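# Pull out and quarter-turn the nearest yellow rod

## Task

Take the yellow rod that sits closest to the right arm and draw it outward until it stops. Then rotate it by a quarter turn so that its little player figures lie flat. At the end neither arm may touch the rod, and a wrist camera cable resting on it also counts as touching.

## Robot and tools

Robot: two arms, left_arm and right_arm, each with six revolute joints and a parallel gripper. It also has a wrist camera (cam_left_wrist, cam_right_wrist, both 672x504 fisheye). The left arm stands on the +y side. Base calibration in the scene frame: left_arm at (-0.028, +0.289, +0.027) m, right_arm at (-0.040, -0.349, +0.007) m, both almost unrotated about z and both upright.

Frames: the scene frame has its origin at table height, midway between the nominal bases, with +x out over the table, +y toward the left arm and +z up. Each arm's end_effector_position (m) and end_effector_quat_wxyz are reported in that arm's own base frame, not the scene frame. These readings can be off by a few centimetres, more at long reach. The reported point sits between the finger pads, about 1 cm behind the fingertips. The fingers point along the gripper's +z axis and close along its y axis.

Joint order. Use this order in every row and in every per-joint list of a result: wrist pitch (joint4), shoulder (joint2), wrist yaw (joint5), wrist roll (joint6), elbow (joint3), waist (joint1). Stated ranges in rad: wrist pitch -1.571 to 1.571, shoulder 0.000 to 3.142, wrist yaw -1.571 to 1.571, wrist roll -2.094 to 2.094, elbow 0.000 to 3.142, waist -2.618 to 3.054. The true ends may differ from these by up to 0.059 rad either way.

A row is one flat list of 14 numbers, each in [-1, 1], and it always covers both arms. The first 7 are left_arm: its six joint numbers in the order above, then its opening. The next 7 are right_arm in the same layout. The joint numbers are offsets, not poses. They count from the Joint targets as they stood when the action or move began, not from the previous row. On this scale 1.0 equals 2.224 rad for shoulder, elbow and waist, and 8.485 rad for the three wrist joints. Sending 0 keeps a joint at its current target. The opening is absolute: +1 is fully open and -1 is shut. To leave a gripper unchanged, repeat its current command, because 0 means half-open. Any action that would push a joint more than 0.059 rad past its range is rejected for both arms.

Tools:
- execute_actions(actions, cameras): actions is a list of actions. Each action is a list of up to 15 rows, and each row lasts one 1/30 s step. A short action holds its last row for the remaining steps. An empty list just returns the current state and images.
- move(target, speed, blend, opening_speed, blocking, cameras): target is one 14-number row, or a list of up to 15 rows. Every row's offsets count from the same starting Joint targets. All joints travel together, so the gripper follows a curve and nothing is avoided along the way. speed is the top joint speed in rad/s (0.01 to 12.57, default 0.5), given as one value or one per target. blend is a corner-rounding radius in rad. opening_speed is how fast the opening changes per second on the -1..+1 scale, at least 0.2; use a low value for a gentle close. With blocking=false the call returns early while the move continues. The result adds a "move:" line such as done, off_target, moving, held or fault, and may add limits=held. done does not mean nothing was touched.
- wait(seconds 0 to 10): lets the scene run while each arm holds its last command.
- stop(): brakes a running move. Braking needs room, more after a fast move.
- zoom_image(camera, region [x0,y0,x1,y1] in pixels, at most 504x504): gives a closer look at the latest image.
- read_manual(section "licences"): returns licence text only.
- finished_scene(scene): ends the scene for good. Call it only once the rod is out, turned flat and free of both arms.

Result lines: Joint positions and Joint velocities come as one block per arm, in joint order, followed by the finger gap in m (0.094 when fully open). Joint targets are the base for your next offsets. grip_measured is the finger opening on the command scale. Joint torques include the arm's own weight. Numbers 2, 5 and 6 flip sign beyond ±28 N m. "joint sent to its limit" means a joint was clipped at its end. "joint command not followed" means the clearance check altered some targets. Velocities marked "within noise" mean the arm is at rest. Results after actions also list some step readings.

Motion limits: each joint target can lead its measured angle by at most 0.339 rad (big joints) or 2.2 rad (wrist joints). Targets that would move a gripper more than 200 mm are scaled back, so large moves need several actions. Very small turns may not start. If an arm is blocked or pushed, send targets back past its measured positions to stop it pressing. Stopped arms keep pushing until told otherwise.

Avoid the following. Do not let the grippers or arms collide or squeeze each other; this can fail the scene. Avoid fast contact, hard pushes, and targets set far beyond a contact point. Do not drop or release anything while it is moving. Do not push against unreachable poses or hold a stretched arm for long: motors heat up, MOTOR HOT appears at 75 °C, a fold-up fault comes at 90 °C, and the arm goes limp at 100 °C. Any arm stop is costly. Open well above grip_measured to let go. Finish with both grippers, and their cables, clear of the rod.

Each tool is called after "Emit:" as a command line: name --argument value for each argument, lists and objects as JSON in quotes; but a table of rows of numbers goes row by row, as --pt "numbers of a row", without its own name.

## Session

Emit:
execute_actions --actions '[]'

Scene clock: 0.00 s.
left_arm: end_effector_position=(+0.4007, +0.0076, +0.1253) grip_measured=+1.000 end_effector_quat_wxyz=(+0.625, -0.028, +0.778, +0.057) | right_arm: end_effector_position=(+0.3999, -0.0295, +0.1148) grip_measured=+1.000 end_effector_quat_wxyz=(+0.608, +0.063, +0.791, -0.024)
Joint names: [wrist pitch, shoulder, wrist yaw, wrist roll, elbow, waist]
Joint positions: left_arm=[0.966 1.539 -0.191 0.014 0.356 -0.068 0.094] | right_arm=[0.914 1.54 0.071 0.059 0.363 -0.045 0.094]
Joint velocities: within noise
Joint torques (N m): no reading
Heat: left arm: 47 °C; right arm: 43 °C.
Joint targets: left_arm=[0.959 1.536 -0.192 0.014 0.359 -0.068] | right_arm=[0.904 1.537 0.071 0.060 0.366 -0.045]
Tool commands: left_gripper/opening=+1.0 right_gripper/opening=+1.0

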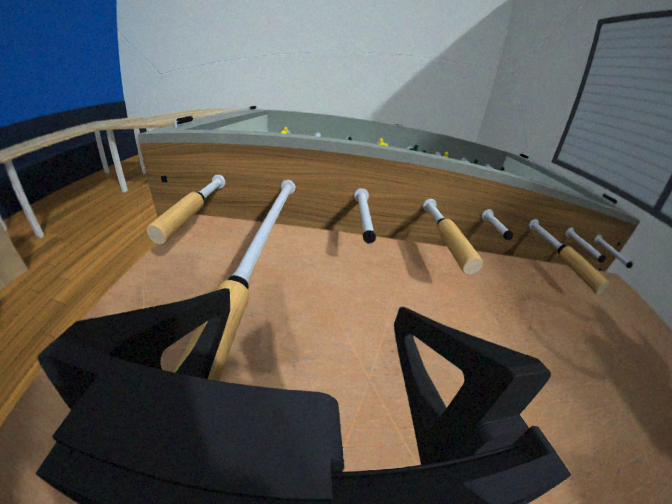

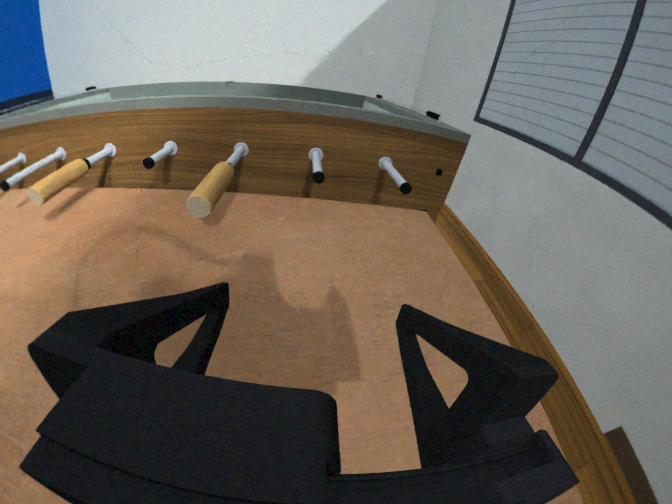

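Emit:
zoom_image --camera "cam_left_wrist" --region '[230, 90, 650, 300]'

Emit:
zoom_image --camera "cam_right_wrist" --region '[0, 70, 480, 240]'

Scaled by 1.200 from the camera's 672x504 image, which has a finer 960x720 frame.

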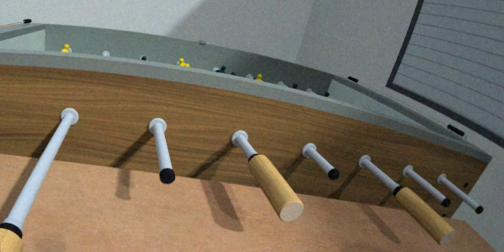

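Scaled by 1.050 from the camera's 672x504 image, which has a finer 960x720 frame.

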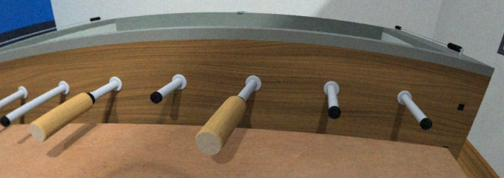

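Emit:
move --target '[0,0,0,0,0,0,1,-0.110,-0.0216,0,-0.007,0.4276,0.1,1]' --speed 1

Emit:
zoom_image --camera "cam_right_wrist" --region '[100, 40, 580, 340]'

Scene clock: 60.93 s.
left_arm: end_effector_position=(+0.4007, +0.0076, +0.1253) grip_measured=+1.000 end_effector_quat_wxyz=(+0.625, -0.028, +0.778, +0.057) | right_arm: end_effector_position=(+0.4891, +0.0732, +0.3405) grip_measured=+1.000 end_effector_quat_wxyz=(+0.628, -0.042, +0.777, +0.027)
Joint names: [wrist pitch, shoulder, wrist yaw, wrist roll, elbow, waist]
Joint positions: left_arm=[0.966 1.539 -0.191 0.014 0.356 -0.068 0.094] | right_arm=[-0.017 1.495 0.076 0.006 1.299 0.174 0.094]
Joint velocities: within noise
Joint torques (N m): left_arm=[1.86 -6.38 -0.04 0.01 5.34 -0.05] | right_arm=[1.59 -6.5 0 -0.04 8.96 0.38]
Heat: left arm: 46 °C; right arm: 43 °C.
Joint targets: left_arm=[0.959 1.536 -0.192 0.014 0.359 -0.068] | right_arm=[-0.029 1.489 0.071 0.000 1.317 0.178]
move: done
camera_calibration:
cam_right_wrist: T_world_to_cam=[[0.086074, -0.977125, 0.194467, -0.0460916], [-0.563049, -0.20874, -0.799627, 0.595593], [0.821929, -0.0406672, -0.568136, -0.0877751], [0, 0, 0, 1]] pos_world=[0.41146, 0.075717, 0.435347]

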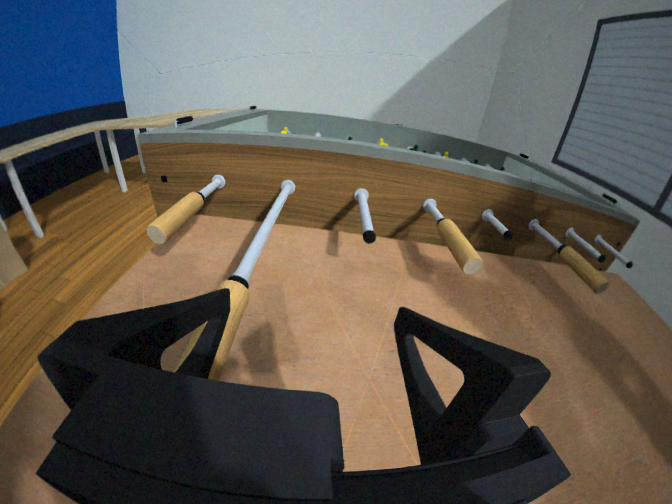

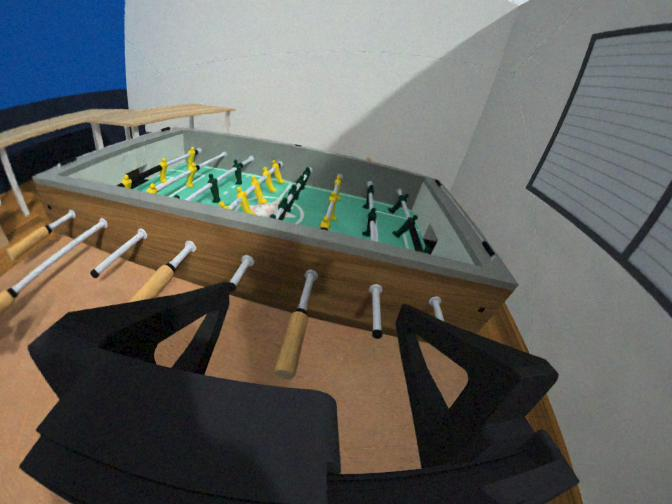

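Scaled by 1.050 from the camera's 672x504 image, which has a finer 960x720 frame.

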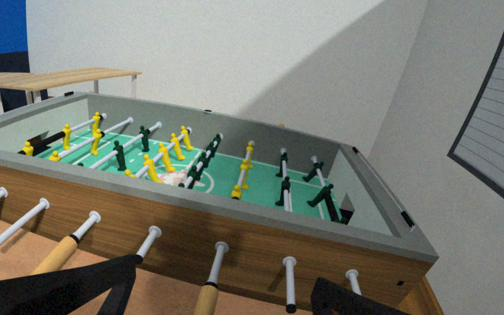

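Emit:
zoom_image --camera "cam_right_wrist" --region '[270, 160, 450, 295]'

Scaled by 2.800 from the camera's 672x504 image, which has a finer 960x720 frame.

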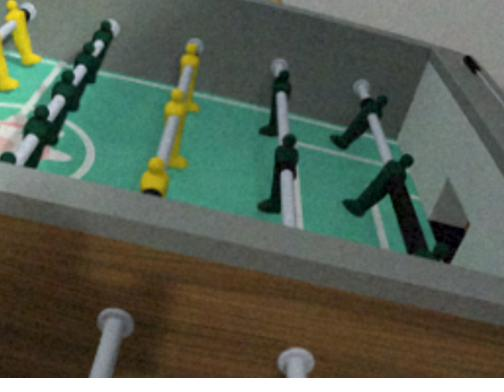

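Emit:
move --pt "0 0 0 0 0 0 1 0.1215 0.1531 0.0345 0 -0.2201 0.0692 1" --pt "0 0 0 0 0 0 1 0.1690 0.4062 0.02988 0 -0.1482 0.0515 1" --speed 0.8

Scene clock: 90.80 s.
left_arm: end_effector_position=(+0.4007, +0.0076, +0.1253) grip_measured=+1.000 end_effector_quat_wxyz=(+0.625, -0.028, +0.778, +0.057) | right_arm: end_effector_position=(+0.5406, +0.1058, +0.0631) grip_measured=+1.000 end_effector_quat_wxyz=(+0.699, +0.012, +0.715, -0.016)
Joint names: [wrist pitch, shoulder, wrist yaw, wrist roll, elbow, waist]
Joint positions: left_arm=[0.966 1.539 -0.191 0.014 0.356 -0.068 0.094] | right_arm=[1.386 2.379 0.339 0.002 0.969 0.299 0.094]
Joint velocities: within noise
Joint torques (N m): left_arm=[1.84 -6.38 -0.04 0 5.38 -0.06] | right_arm=[1.85 -8.77 -0.13 -0.02 5.45 -0.64]
Heat: left arm: 46 °C; right arm: 46 °C.
Joint targets: left_arm=[0.959 1.536 -0.192 0.014 0.359 -0.068] | right_arm=[1.405 2.393 0.324 0.001 0.988 0.292]
move: done
camera_calibration:
cam_right_wrist: T_world_to_cam=[[-0.0843556, -0.979168, 0.1847, 0.128249], [-0.424415, -0.132399, -0.895736, 0.33267], [0.90153, -0.15395, -0.404405, -0.327808], [0, 0, 0, 1]] pos_world=[0.447537, 0.119156, 0.14173]

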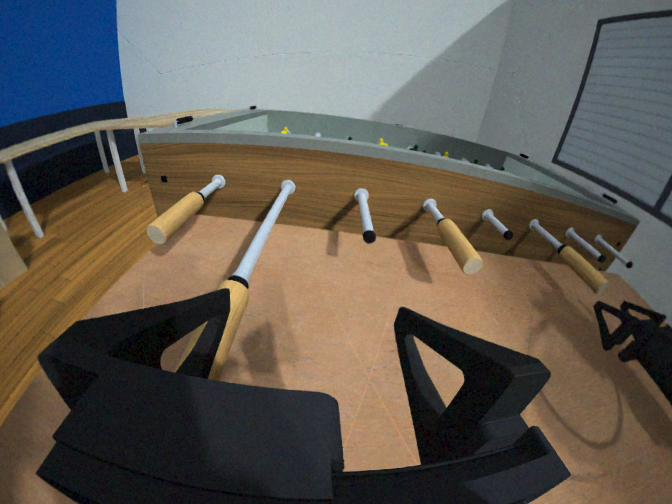

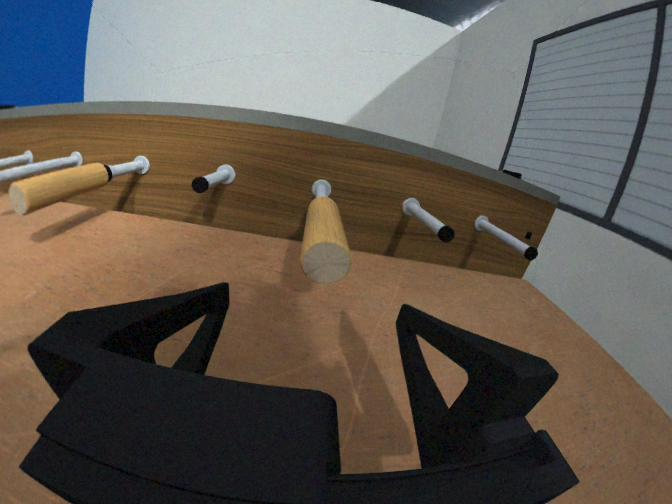

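Emit:
move --pt "0 0 0 0 0 0 1 -0.0281 0.0569 -0.00825 0 0.1641 -0.0288 1" --pt "0 0 0 0 0 0 1 -0.0281 0.0569 -0.00825 0 0.1641 -0.0288 -0.9" --speed 0.3 --opening_speed 0.8

Scene clock: 115.40 s.
left_arm: end_effector_position=(+0.4007, +0.0076, +0.1253) grip_measured=+1.000 end_effector_quat_wxyz=(+0.625, -0.028, +0.778, +0.057) | right_arm: end_effector_position=(+0.6185, +0.1008, +0.0823) grip_measured=-0.305 end_effector_quat_wxyz=(+0.714, +0.014, +0.700, -0.009)
Joint names: [wrist pitch, shoulder, wrist yaw, wrist roll, elbow, waist]
Joint positions: left_arm=[0.966 1.539 -0.191 0.014 0.356 -0.068 0.094] | right_arm=[1.181 2.491 0.268 0.002 1.33 0.235 0.033]
Joint velocities: within noise
Joint torques (N m): left_arm=[1.84 -6.38 -0.05 0.02 5.3 -0.05] | right_arm=[1.58 -9.43 -0.11 -0.01 7.05 -0.62]
Heat: left arm: 45 °C; right arm: 45 °C.
Joint targets: left_arm=[0.959 1.536 -0.192 0.014 0.359 -0.068] | right_arm=[1.166 2.519 0.255 0.001 1.352 0.228]
move: done
camera_calibration:
cam_right_wrist: T_world_to_cam=[[-0.0842981, -0.981839, 0.169959, 0.127863], [-0.385835, -0.125098, -0.914047, 0.359179], [0.918708, -0.142629, -0.368283, -0.40564], [0, 0, 0, 1]] pos_world=[0.522028, 0.112618, 0.157185]

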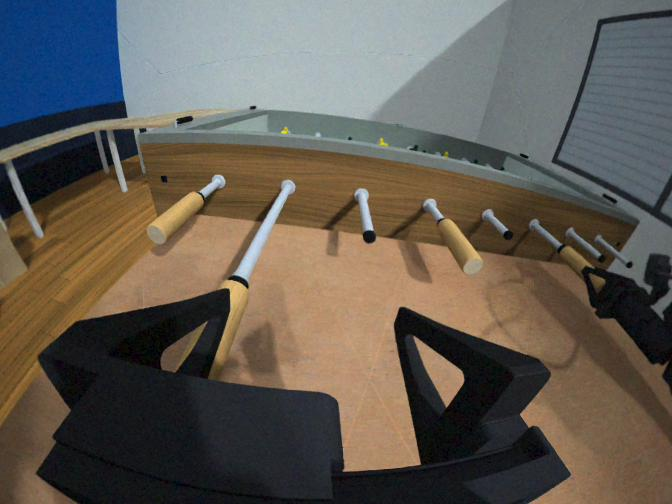

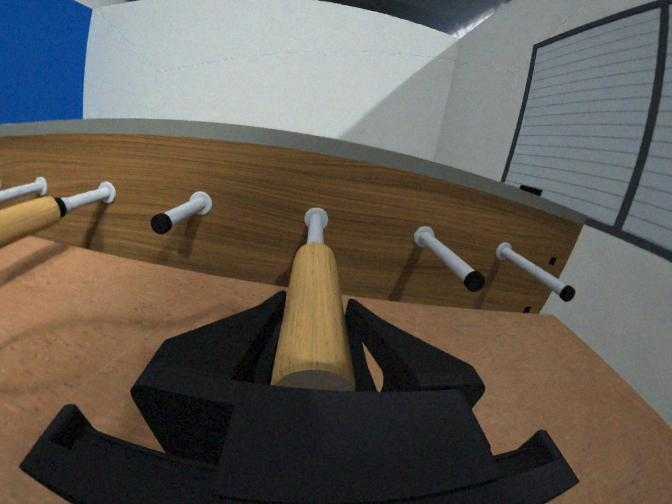

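Emit:
move --pt "0 0 0 0 0 0 1 0.0139 -0.0554 0.0034 0 -0.1079 0.0130 -0.9" --pt "0 0 0 0 0 0 1 0.0296 -0.0862 0.0077 0 -0.1987 0.0292 -0.9" --speed 0.25

Scene clock: 130.60 s.
left_arm: end_effector_position=(+0.4007, +0.0076, +0.1253) grip_measured=+1.000 end_effector_quat_wxyz=(+0.625, -0.028, +0.778, +0.057) | right_arm: end_effector_position=(+0.5356, +0.1002, +0.0780) grip_measured=-0.305 end_effector_quat_wxyz=(+0.711, +0.013, +0.703, -0.010)
Joint names: [wrist pitch, shoulder, wrist yaw, wrist roll, elbow, waist]
Joint positions: left_arm=[0.966 1.539 -0.191 0.014 0.356 -0.068 0.094] | right_arm=[1.422 2.343 0.317 0 0.932 0.285 0.033]
Joint velocities: within noise
Joint torques (N m): left_arm=[1.84 -6.3 -0.04 0.01 5.33 -0.03] | right_arm=[1.67 -10.81 0.07 0.01 2.51 0.72]
Heat: left arm: 45 °C; right arm: 44 °C.
Joint targets: left_arm=[0.959 1.536 -0.192 0.014 0.359 -0.068] | right_arm=[1.417 2.328 0.320 0.001 0.910 0.293]
move: done
camera_calibration:
cam_right_wrist: T_world_to_cam=[[-0.082345, -0.981291, 0.174032, 0.119499], [-0.393799, -0.128376, -0.910188, 0.327496], [0.915501, -0.143483, -0.375861, -0.328826], [0, 0, 0, 1]] pos_world=[0.439848, 0.112125, 0.153694]

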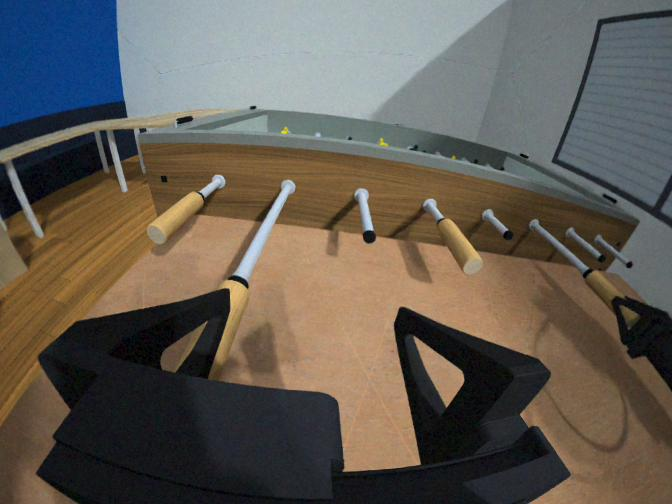

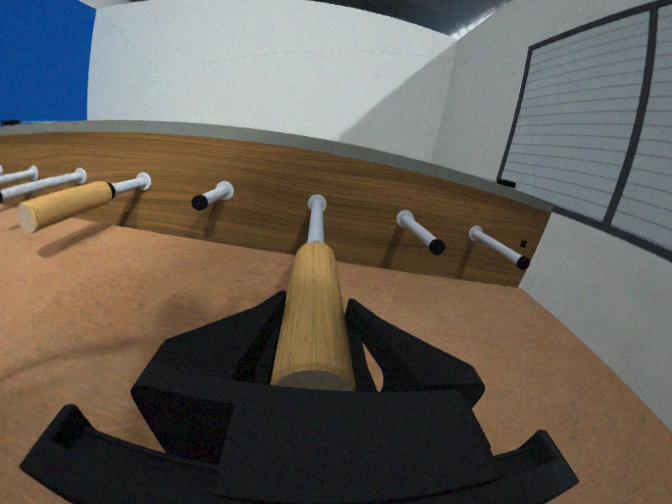

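Emit:
move --target '[0,0,0,0,0,0,1,0,0,0,0.1859,0,0,-0.9]' --speed 0.6

Scene clock: 146.27 s.
left_arm: end_effector_position=(+0.4007, +0.0076, +0.1253) grip_measured=+1.000 end_effector_quat_wxyz=(+0.625, -0.028, +0.778, +0.057) | right_arm: end_effector_position=(+0.5337, +0.0984, +0.0733) grip_measured=-0.305 end_effector_quat_wxyz=(+0.512, +0.508, +0.495, +0.485)
Joint names: [wrist pitch, shoulder, wrist yaw, wrist roll, elbow, waist]
Joint positions: left_arm=[0.966 1.539 -0.191 0.014 0.356 -0.068 0.094] | right_arm=[1.414 2.343 0.324 1.559 0.924 0.285 0.033]
Joint velocities: within noise
Joint torques (N m): left_arm=[1.85 -6.35 -0.05 0 5.33 -0.08] | right_arm=[1.75 -10.78 0 0.24 3.04 0.72]
Heat: left arm: 45 °C; right arm: 46 °C.
Joint targets: left_arm=[0.959 1.536 -0.192 0.014 0.359 -0.068] | right_arm=[1.417 2.328 0.320 1.578 0.910 0.293]
move: done
camera_calibration:
cam_right_wrist: T_world_to_cam=[[-0.0617549, -0.189588, -0.97992, 0.114105], [-0.364226, 0.918368, -0.154726, 0.148065], [0.929261, 0.347357, -0.125767, -0.403088], [0, 0, 0, 1]] pos_world=[0.435549, 0.0256708, 0.0840282]

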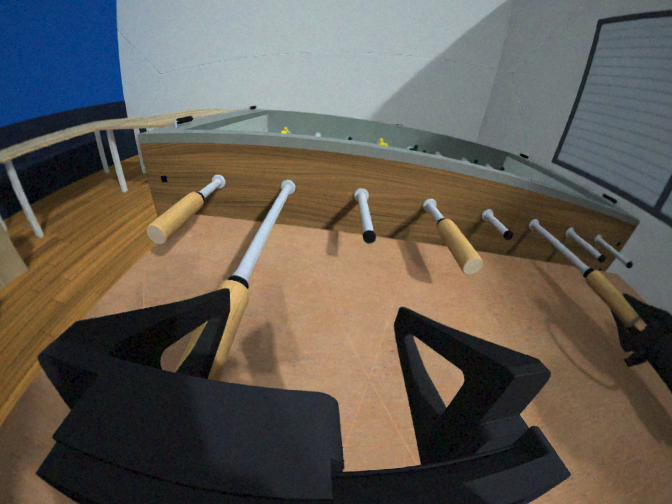

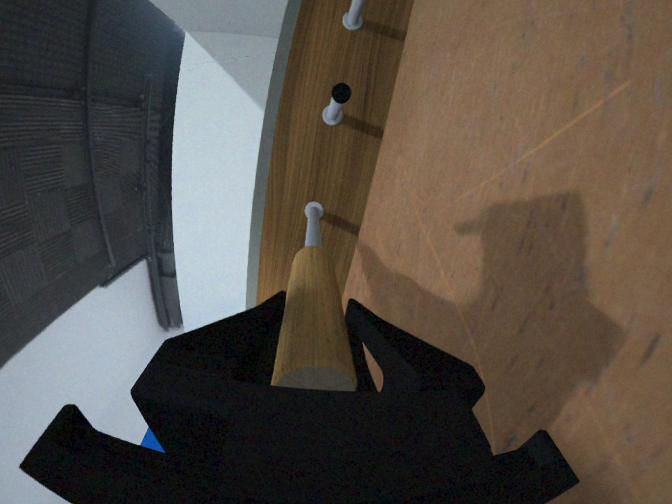

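Emit:
move --target '[0,0,0,0,0,0,1,0,0,0,0,0,0,0.0]' --opening_speed 0.5 --cameras '["cam_right_wrist"]'

Emit:
zoom_image --camera "cam_right_wrist" --region '[130, 200, 500, 480]'

Scene clock: 168.90 s.
left_arm: end_effector_position=(+0.4007, +0.0076, +0.1253) grip_measured=+1.000 end_effector_quat_wxyz=(+0.625, -0.028, +0.778, +0.057) | right_arm: end_effector_position=(+0.5337, +0.0978, +0.0717) grip_measured=-0.002 end_effector_quat_wxyz=(+0.508, +0.513, +0.493, +0.486)
Joint names: [wrist pitch, shoulder, wrist yaw, wrist roll, elbow, waist]
Joint positions: left_arm=[0.966 1.539 -0.191 0.014 0.356 -0.068 0.094] | right_arm=[1.407 2.343 0.327 1.573 0.924 0.285 0.047]
Joint velocities: within noise
Joint torques (N m): left_arm=[1.84 -6.35 -0.04 0.01 5.37 -0.06] | right_arm=[1.8 -10.8 -0.04 0.06 3.06 0.73]
Heat: left arm: 45 °C; right arm: 47 °C.
Joint targets: left_arm=[0.959 1.536 -0.192 0.014 0.359 -0.068] | right_arm=[1.417 2.328 0.320 1.578 0.910 0.293]
move: done
camera_calibration:
cam_right_wrist: T_world_to_cam=[[-0.0679201, -0.176646, -0.981928, 0.114672], [-0.36213, 0.921445, -0.140716, 0.145839], [0.92965, 0.346028, -0.126553, -0.403106], [0, 0, 0, 1]] pos_world=[0.435349, 0.0253599, 0.0821067]
Images, in order (width x height): cam_right_wrist 672x504.

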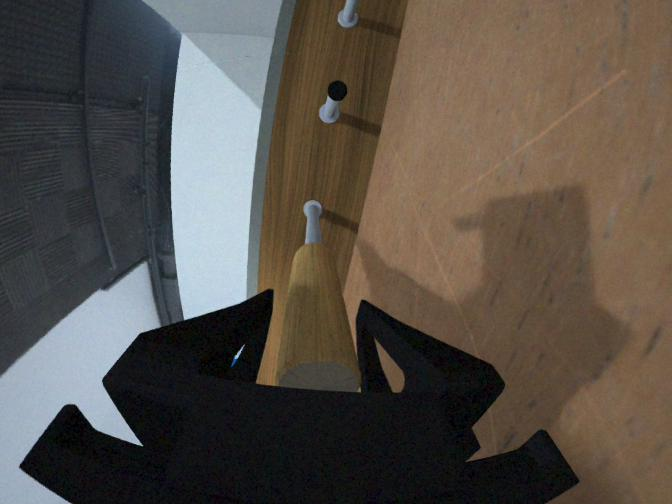

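Scaled by 1.362 from the camera's 672x504 image, which has a finer 960x720 frame.

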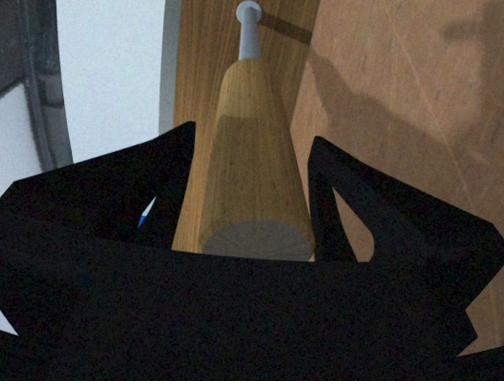

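Emit:
move --pt "0 0 0 0 0 0 1 0 0 0 0 0 -0.0899 0.0" --pt "0 0 0 0 0 0 1 -0.1199 -0.1475 0 -0.1615 0.1304 -0.0899 0.0" --pt "0 0 0 0 0 0 1 -0.2318 -0.1730 -0.0144 -0.1615 0.3429 -0.0177 0.6" --speed '[0.3,1,0.8]'

Emit:
zoom_image --camera "cam_right_wrist" --region '[100, 0, 570, 300]'

Scene clock: 215.60 s.
left_arm: end_effector_position=(+0.4007, +0.0076, +0.1253) grip_measured=+1.000 end_effector_quat_wxyz=(+0.625, -0.028, +0.778, +0.057) | right_arm: end_effector_position=(+0.5251, +0.0978, +0.1588) grip_measured=+0.598 end_effector_quat_wxyz=(+0.361, +0.019, +0.932, -0.013)
Joint names: [wrist pitch, shoulder, wrist yaw, wrist roll, elbow, waist]
Joint positions: left_arm=[0.966 1.539 -0.191 0.014 0.356 -0.068 0.094] | right_arm=[-0.539 1.963 0.205 0.213 1.647 0.25 0.075]
Joint velocities: within noise
Joint torques (N m): left_arm=[1.83 -6.39 -0.04 0 5.34 -0.01] | right_arm=[1.24 -11.32 0.06 -0.06 9.2 0.32]
Heat: left arm: 44 °C; right arm: 48 °C.
Joint targets: left_arm=[0.959 1.536 -0.192 0.014 0.359 -0.068] | right_arm=[-0.549 1.943 0.198 0.208 1.673 0.253]
move: done
camera_calibration:
cam_right_wrist: T_world_to_cam=[[0.0551536, -0.984373, 0.167237, 0.03148], [-0.943387, -0.10624, -0.314219, 0.588269], [0.327076, -0.140439, -0.934504, 0.108196], [0, 0, 0, 1]] pos_world=[0.517841, 0.108681, 0.28069]

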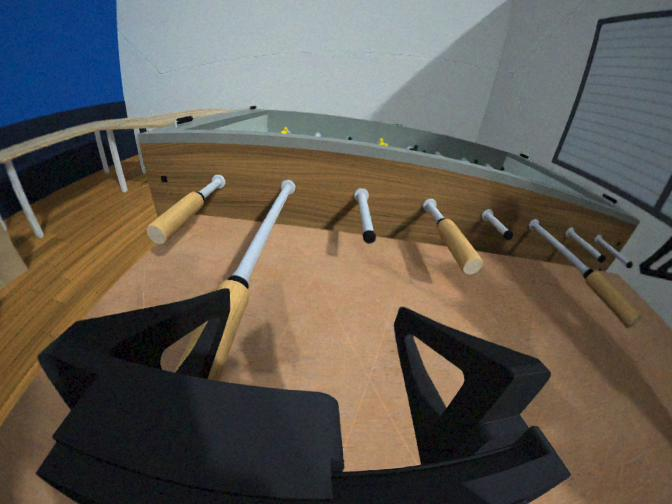

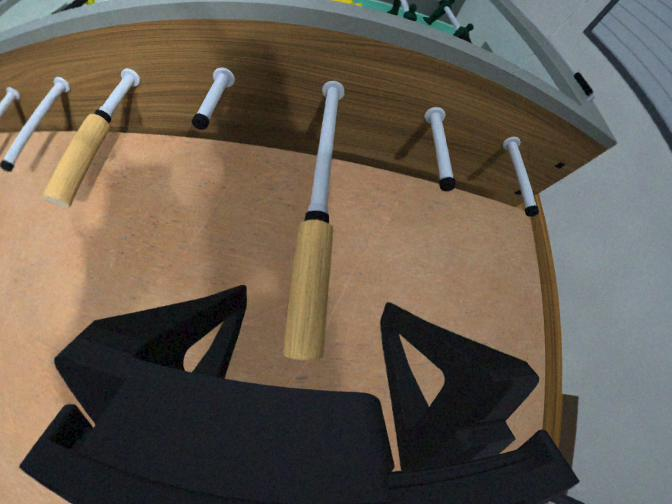

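Scaled by 1.072 from the camera's 672x504 image, which has a finer 960x720 frame.

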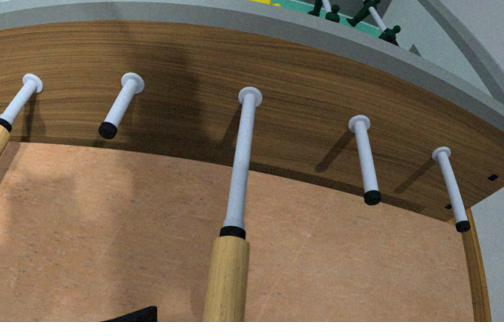

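Emit:
move --pt "0 0 0 0 0 0 1 0.0438 0.0373 0 0 -0.1304 0 0.6" --pt "0 0 0 0 0 0 1 0.0438 0.0373 0 0 -0.1304 0 -0.9" --speed 0.3 --opening_speed 0.8 --cameras '["cam_right_wrist"]'

Scene clock: 226.80 s.
left_arm: end_effector_position=(+0.4007, +0.0076, +0.1253) grip_measured=+1.000 end_effector_quat_wxyz=(+0.625, -0.028, +0.778, +0.057) | right_arm: end_effector_position=(+0.5363, +0.1006, +0.0980) grip_measured=-0.897 end_effector_quat_wxyz=(+0.403, +0.023, +0.915, -0.002)
Joint names: [wrist pitch, shoulder, wrist yaw, wrist roll, elbow, waist]
Joint positions: left_arm=[0.966 1.539 -0.191 0.014 0.356 -0.068 0.094] | right_arm=[-0.153 2.009 0.205 0.213 1.401 0.25 0.005]
Joint velocities: within noise
Joint torques (N m): left_arm=[1.83 -6.38 -0.05 0.03 5.37 -0.01] | right_arm=[1.21 -8.54 0.05 -0.05 5.63 0.32]
Heat: left arm: 44 °C; right arm: 47 °C.
Joint targets: left_arm=[0.959 1.536 -0.192 0.014 0.359 -0.068] | right_arm=[-0.178 2.026 0.198 0.208 1.383 0.253]
move: done
camera_calibration:
cam_right_wrist: T_world_to_cam=[[0.0408364, -0.987958, 0.149234, 0.0535733], [-0.911014, -0.098156, -0.400523, 0.570369], [0.410348, -0.119598, -0.904052, -0.00162587], [0, 0, 0, 1]] pos_world=[0.518093, 0.108719, 0.218981]
Images, in order (width x height): cam_right_wrist 672x504.

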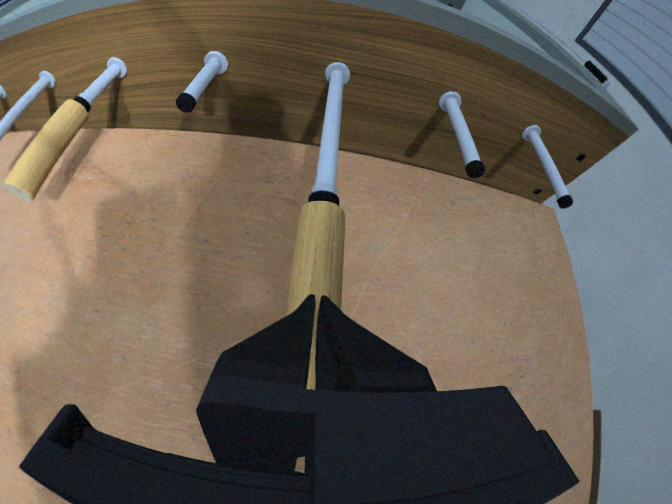

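Emit:
move --pt "0 0 0 0 0 0 1 0 0 0 0 0 0 0.6" --pt "0 0 0 0 0 0 1 0.0145 0.0270 0 0 -0.0283 0 0.6" --pt "0 0 0 0 0 0 1 0.0145 0.0270 0 0 -0.0283 0 -0.9" --speed 0.3 --opening_speed 0.8 --cameras '["cam_right_wrist"]'

Scene clock: 241.67 s.
left_arm: end_effector_position=(+0.4007, +0.0076, +0.1253) grip_measured=+1.000 end_effector_quat_wxyz=(+0.625, -0.028, +0.778, +0.057) | right_arm: end_effector_position=(+0.5310, +0.0996, +0.0550) grip_measured=-0.324 end_effector_quat_wxyz=(+0.386, +0.021, +0.922, -0.006)
Joint names: [wrist pitch, shoulder, wrist yaw, wrist roll, elbow, waist]
Joint positions: left_arm=[0.966 1.539 -0.191 0.014 0.356 -0.068 0.094] | right_arm=[-0.065 2.071 0.204 0.213 1.336 0.251 0.032]
Joint velocities: within noise
Joint torques (N m): left_arm=[1.83 -6.37 -0.05 0 5.35 -0.06] | right_arm=[1.48 -8.8 0.06 -0.05 5.39 0.29]
Heat: left arm: 44 °C; right arm: 45 °C.
Joint targets: left_arm=[0.959 1.536 -0.192 0.014 0.359 -0.068] | right_arm=[-0.055 2.086 0.198 0.208 1.320 0.254]
move: done
camera_calibration:
cam_right_wrist: T_world_to_cam=[[0.0474308, -0.986538, 0.156505, 0.0551142], [-0.925235, -0.102436, -0.365304, 0.554253], [0.376418, -0.127477, -0.917638, -0.0188513], [0, 0, 0, 1]] pos_world=[0.517296, 0.108744, 0.176547]
Images, in order (width x height): cam_right_wrist 672x504.

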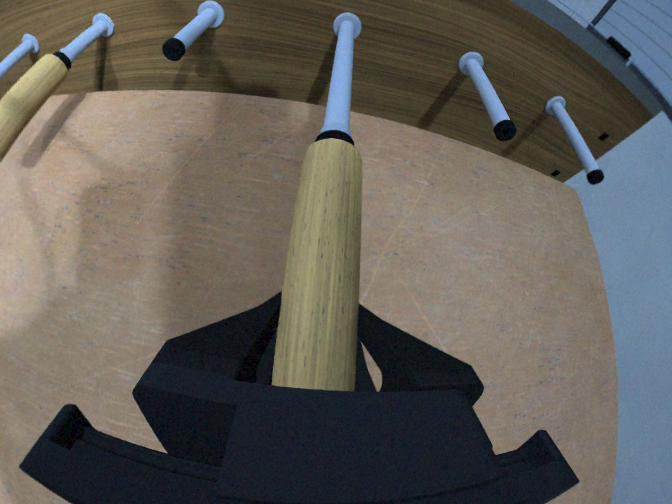

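Emit:
move --target '[0,0,0,0,0,0,1,0.0095,-0.0990,0.0044,0.0049,-0.1392,0.0247,-0.9]' --speed 0.2 --cameras '["cam_right_wrist"]'

Scene clock: 254.03 s.
left_arm: end_effector_position=(+0.4007, +0.0076, +0.1253) grip_measured=+1.000 end_effector_quat_wxyz=(+0.625, -0.028, +0.778, +0.057) | right_arm: end_effector_position=(+0.4821, +0.1033, +0.0547) grip_measured=-0.324 end_effector_quat_wxyz=(+0.409, +0.018, +0.912, +0.001)
Joint names: [wrist pitch, shoulder, wrist yaw, wrist roll, elbow, waist]
Joint positions: left_arm=[0.966 1.539 -0.191 0.014 0.356 -0.068 0.094] | right_arm=[0.106 1.91 0.228 0.232 1.052 0.291 0.032]
Joint velocities: within noise
Joint torques (N m): left_arm=[1.84 -6.32 -0.06 0.02 5.37 -0.08] | right_arm=[0.75 -12.11 0.21 0.2 3.23 1.61]
Heat: left arm: 44 °C; right arm: 44 °C.
Joint targets: left_arm=[0.959 1.536 -0.192 0.014 0.359 -0.068] | right_arm=[0.026 1.866 0.235 0.249 1.010 0.309]
move: off_target (right_arm); right_arm: the wrist pitch is farthest, 0.081 rad from its target
camera_calibration:
cam_right_wrist: T_world_to_cam=[[0.0497715, -0.987627, 0.148712, 0.0605592], [-0.904385, -0.107748, -0.41289, 0.502425], [0.423805, -0.113943, -0.898558, -0.0256529], [0, 0, 0, 1]] pos_world=[0.462243, 0.111022, 0.17539]
Images, in order (width x height): cam_right_wrist 672x504.

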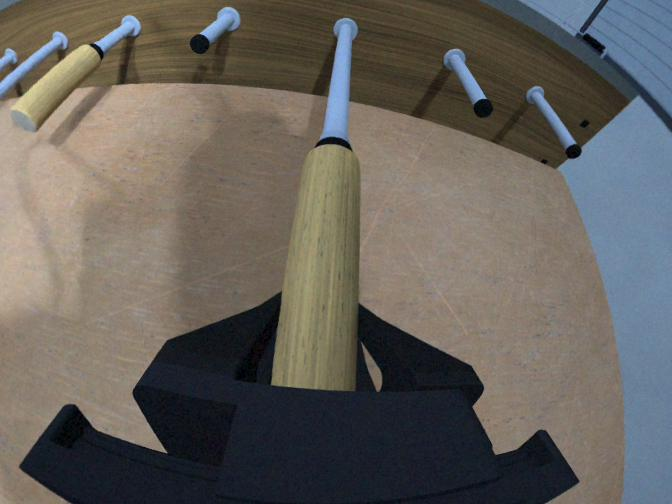

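Emit:
move --target '[0,0,0,0,0,0,1,0.0012,-0.0286,0.0018,0.0021,-0.0352,0.0106,-0.9]' --speed 0.15 --cameras '["cam_right_wrist"]'

Scene clock: 263.23 s.
left_arm: end_effector_position=(+0.4007, +0.0076, +0.1253) grip_measured=+1.000 end_effector_quat_wxyz=(+0.625, -0.028, +0.778, +0.057) | right_arm: end_effector_position=(+0.4817, +0.1032, +0.0582) grip_measured=-0.324 end_effector_quat_wxyz=(+0.433, +0.024, +0.901, +0.010)
Joint names: [wrist pitch, shoulder, wrist yaw, wrist roll, elbow, waist]
Joint positions: left_arm=[0.966 1.539 -0.191 0.014 0.356 -0.068 0.094] | right_arm=[0.199 1.896 0.229 0.236 0.999 0.291 0.032]
Joint velocities: within noise
Joint torques (N m): left_arm=[1.84 -6.32 -0.05 0.01 5.34 -0.05] | right_arm=[0.08 -16.02 0.36 0.34 1.24 3.66]
Heat: left arm: 43 °C; right arm: 46 °C.
Joint targets: left_arm=[0.959 1.536 -0.192 0.014 0.359 -0.068] | right_arm=[0.036 1.802 0.250 0.267 0.932 0.332]
move: off_target (right_arm); right_arm: the wrist pitch is farthest, 0.163 rad from its target
camera_calibration:
cam_right_wrist: T_world_to_cam=[[0.0392072, -0.990413, 0.132456, 0.0663146], [-0.881589, -0.0966875, -0.462009, 0.494152], [0.470387, -0.0986578, -0.876928, -0.0475337], [0, 0, 0, 1]] pos_world=[0.455398, 0.108768, 0.177835]
Images, in order (width x height): cam_right_wrist 672x504.

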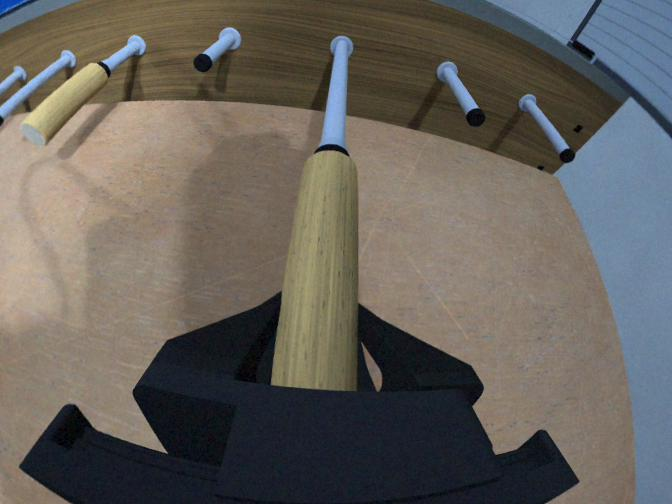

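Emit:
move --pt "0 0 0 0 0 0 1 0.0192 0.0423 -0.0025 -0.0037 0.0301 -0.0184 -0.9" --pt "0 0 0 0 0 0 1 0.0192 0.0423 -0.0025 -0.0037 0.0301 -0.0184 0.6" --pt "0 0 0 0 0 0 1 -0.0243 0.0036 -0.0025 -0.0037 0.161 -0.0184 0.6" --pt "0 0 0 0 0 0 1 -0.0078 -0.1407 -0.0212 -0.0315 0.1731 -0.0692 0.6" --speed '[0.2,0.2,0.3,0.8]' --opening_speed 0.8 --cameras '["cam_right_wrist"]'

Emit:
zoom_image --camera "cam_right_wrist" --region '[230, 140, 500, 400]'

Scene clock: 278.10 s.
left_arm: end_effector_position=(+0.4007, +0.0076, +0.1253) grip_measured=+1.000 end_effector_quat_wxyz=(+0.625, -0.028, +0.778, +0.057) | right_arm: end_effector_position=(+0.4856, +0.0745, +0.3530) grip_measured=+0.598 end_effector_quat_wxyz=(+0.637, -0.041, +0.769, +0.027)
Joint names: [wrist pitch, shoulder, wrist yaw, wrist roll, elbow, waist]
Joint positions: left_arm=[0.966 1.539 -0.191 0.014 0.356 -0.068 0.094] | right_arm=[-0.021 1.48 0.083 0.006 1.311 0.18 0.075]
Joint velocities: within noise
Joint torques (N m): left_arm=[1.85 -6.37 -0.04 0.01 5.33 0.01] | right_arm=[1.67 -5.24 -0.1 -0.03 8.03 -0.14]
Heat: left arm: 43 °C; right arm: 46 °C.
Joint targets: left_arm=[0.959 1.536 -0.192 0.014 0.359 -0.068] | right_arm=[-0.030 1.489 0.070 0.000 1.317 0.178]
move: done
camera_calibration:
cam_right_wrist: T_world_to_cam=[[0.0804718, -0.977746, 0.193745, -0.0439416], [-0.543914, -0.20596, -0.813473, 0.599232], [0.835273, -0.0399191, -0.548384, -0.0912642], [0, 0, 0, 1]] pos_world=[0.405698, 0.0768107, 0.445925]
Images, in order (width x height): cam_right_wrist 672x504.

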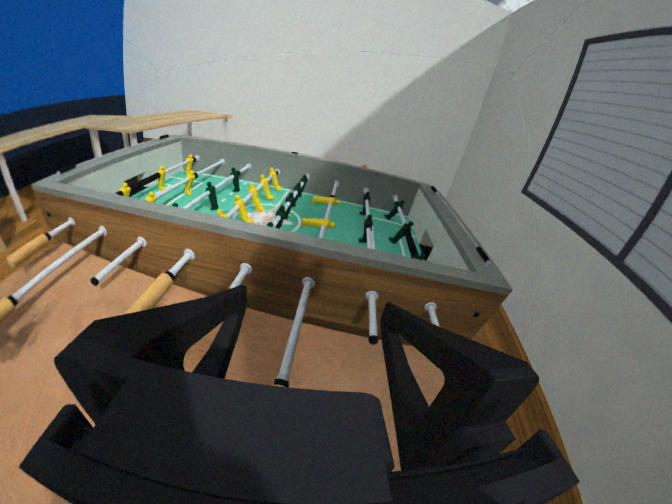

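Scaled by 1.867 from the camera's 672x504 image, which has a finer 960x720 frame.

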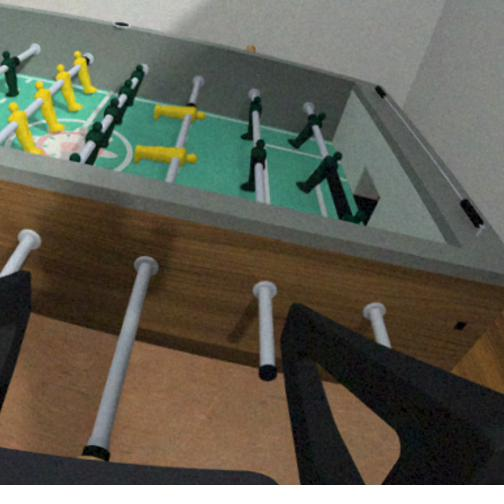

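Flat, fully out.

Emit:
finished_scene --scene 1

The scene is finished: the task was done.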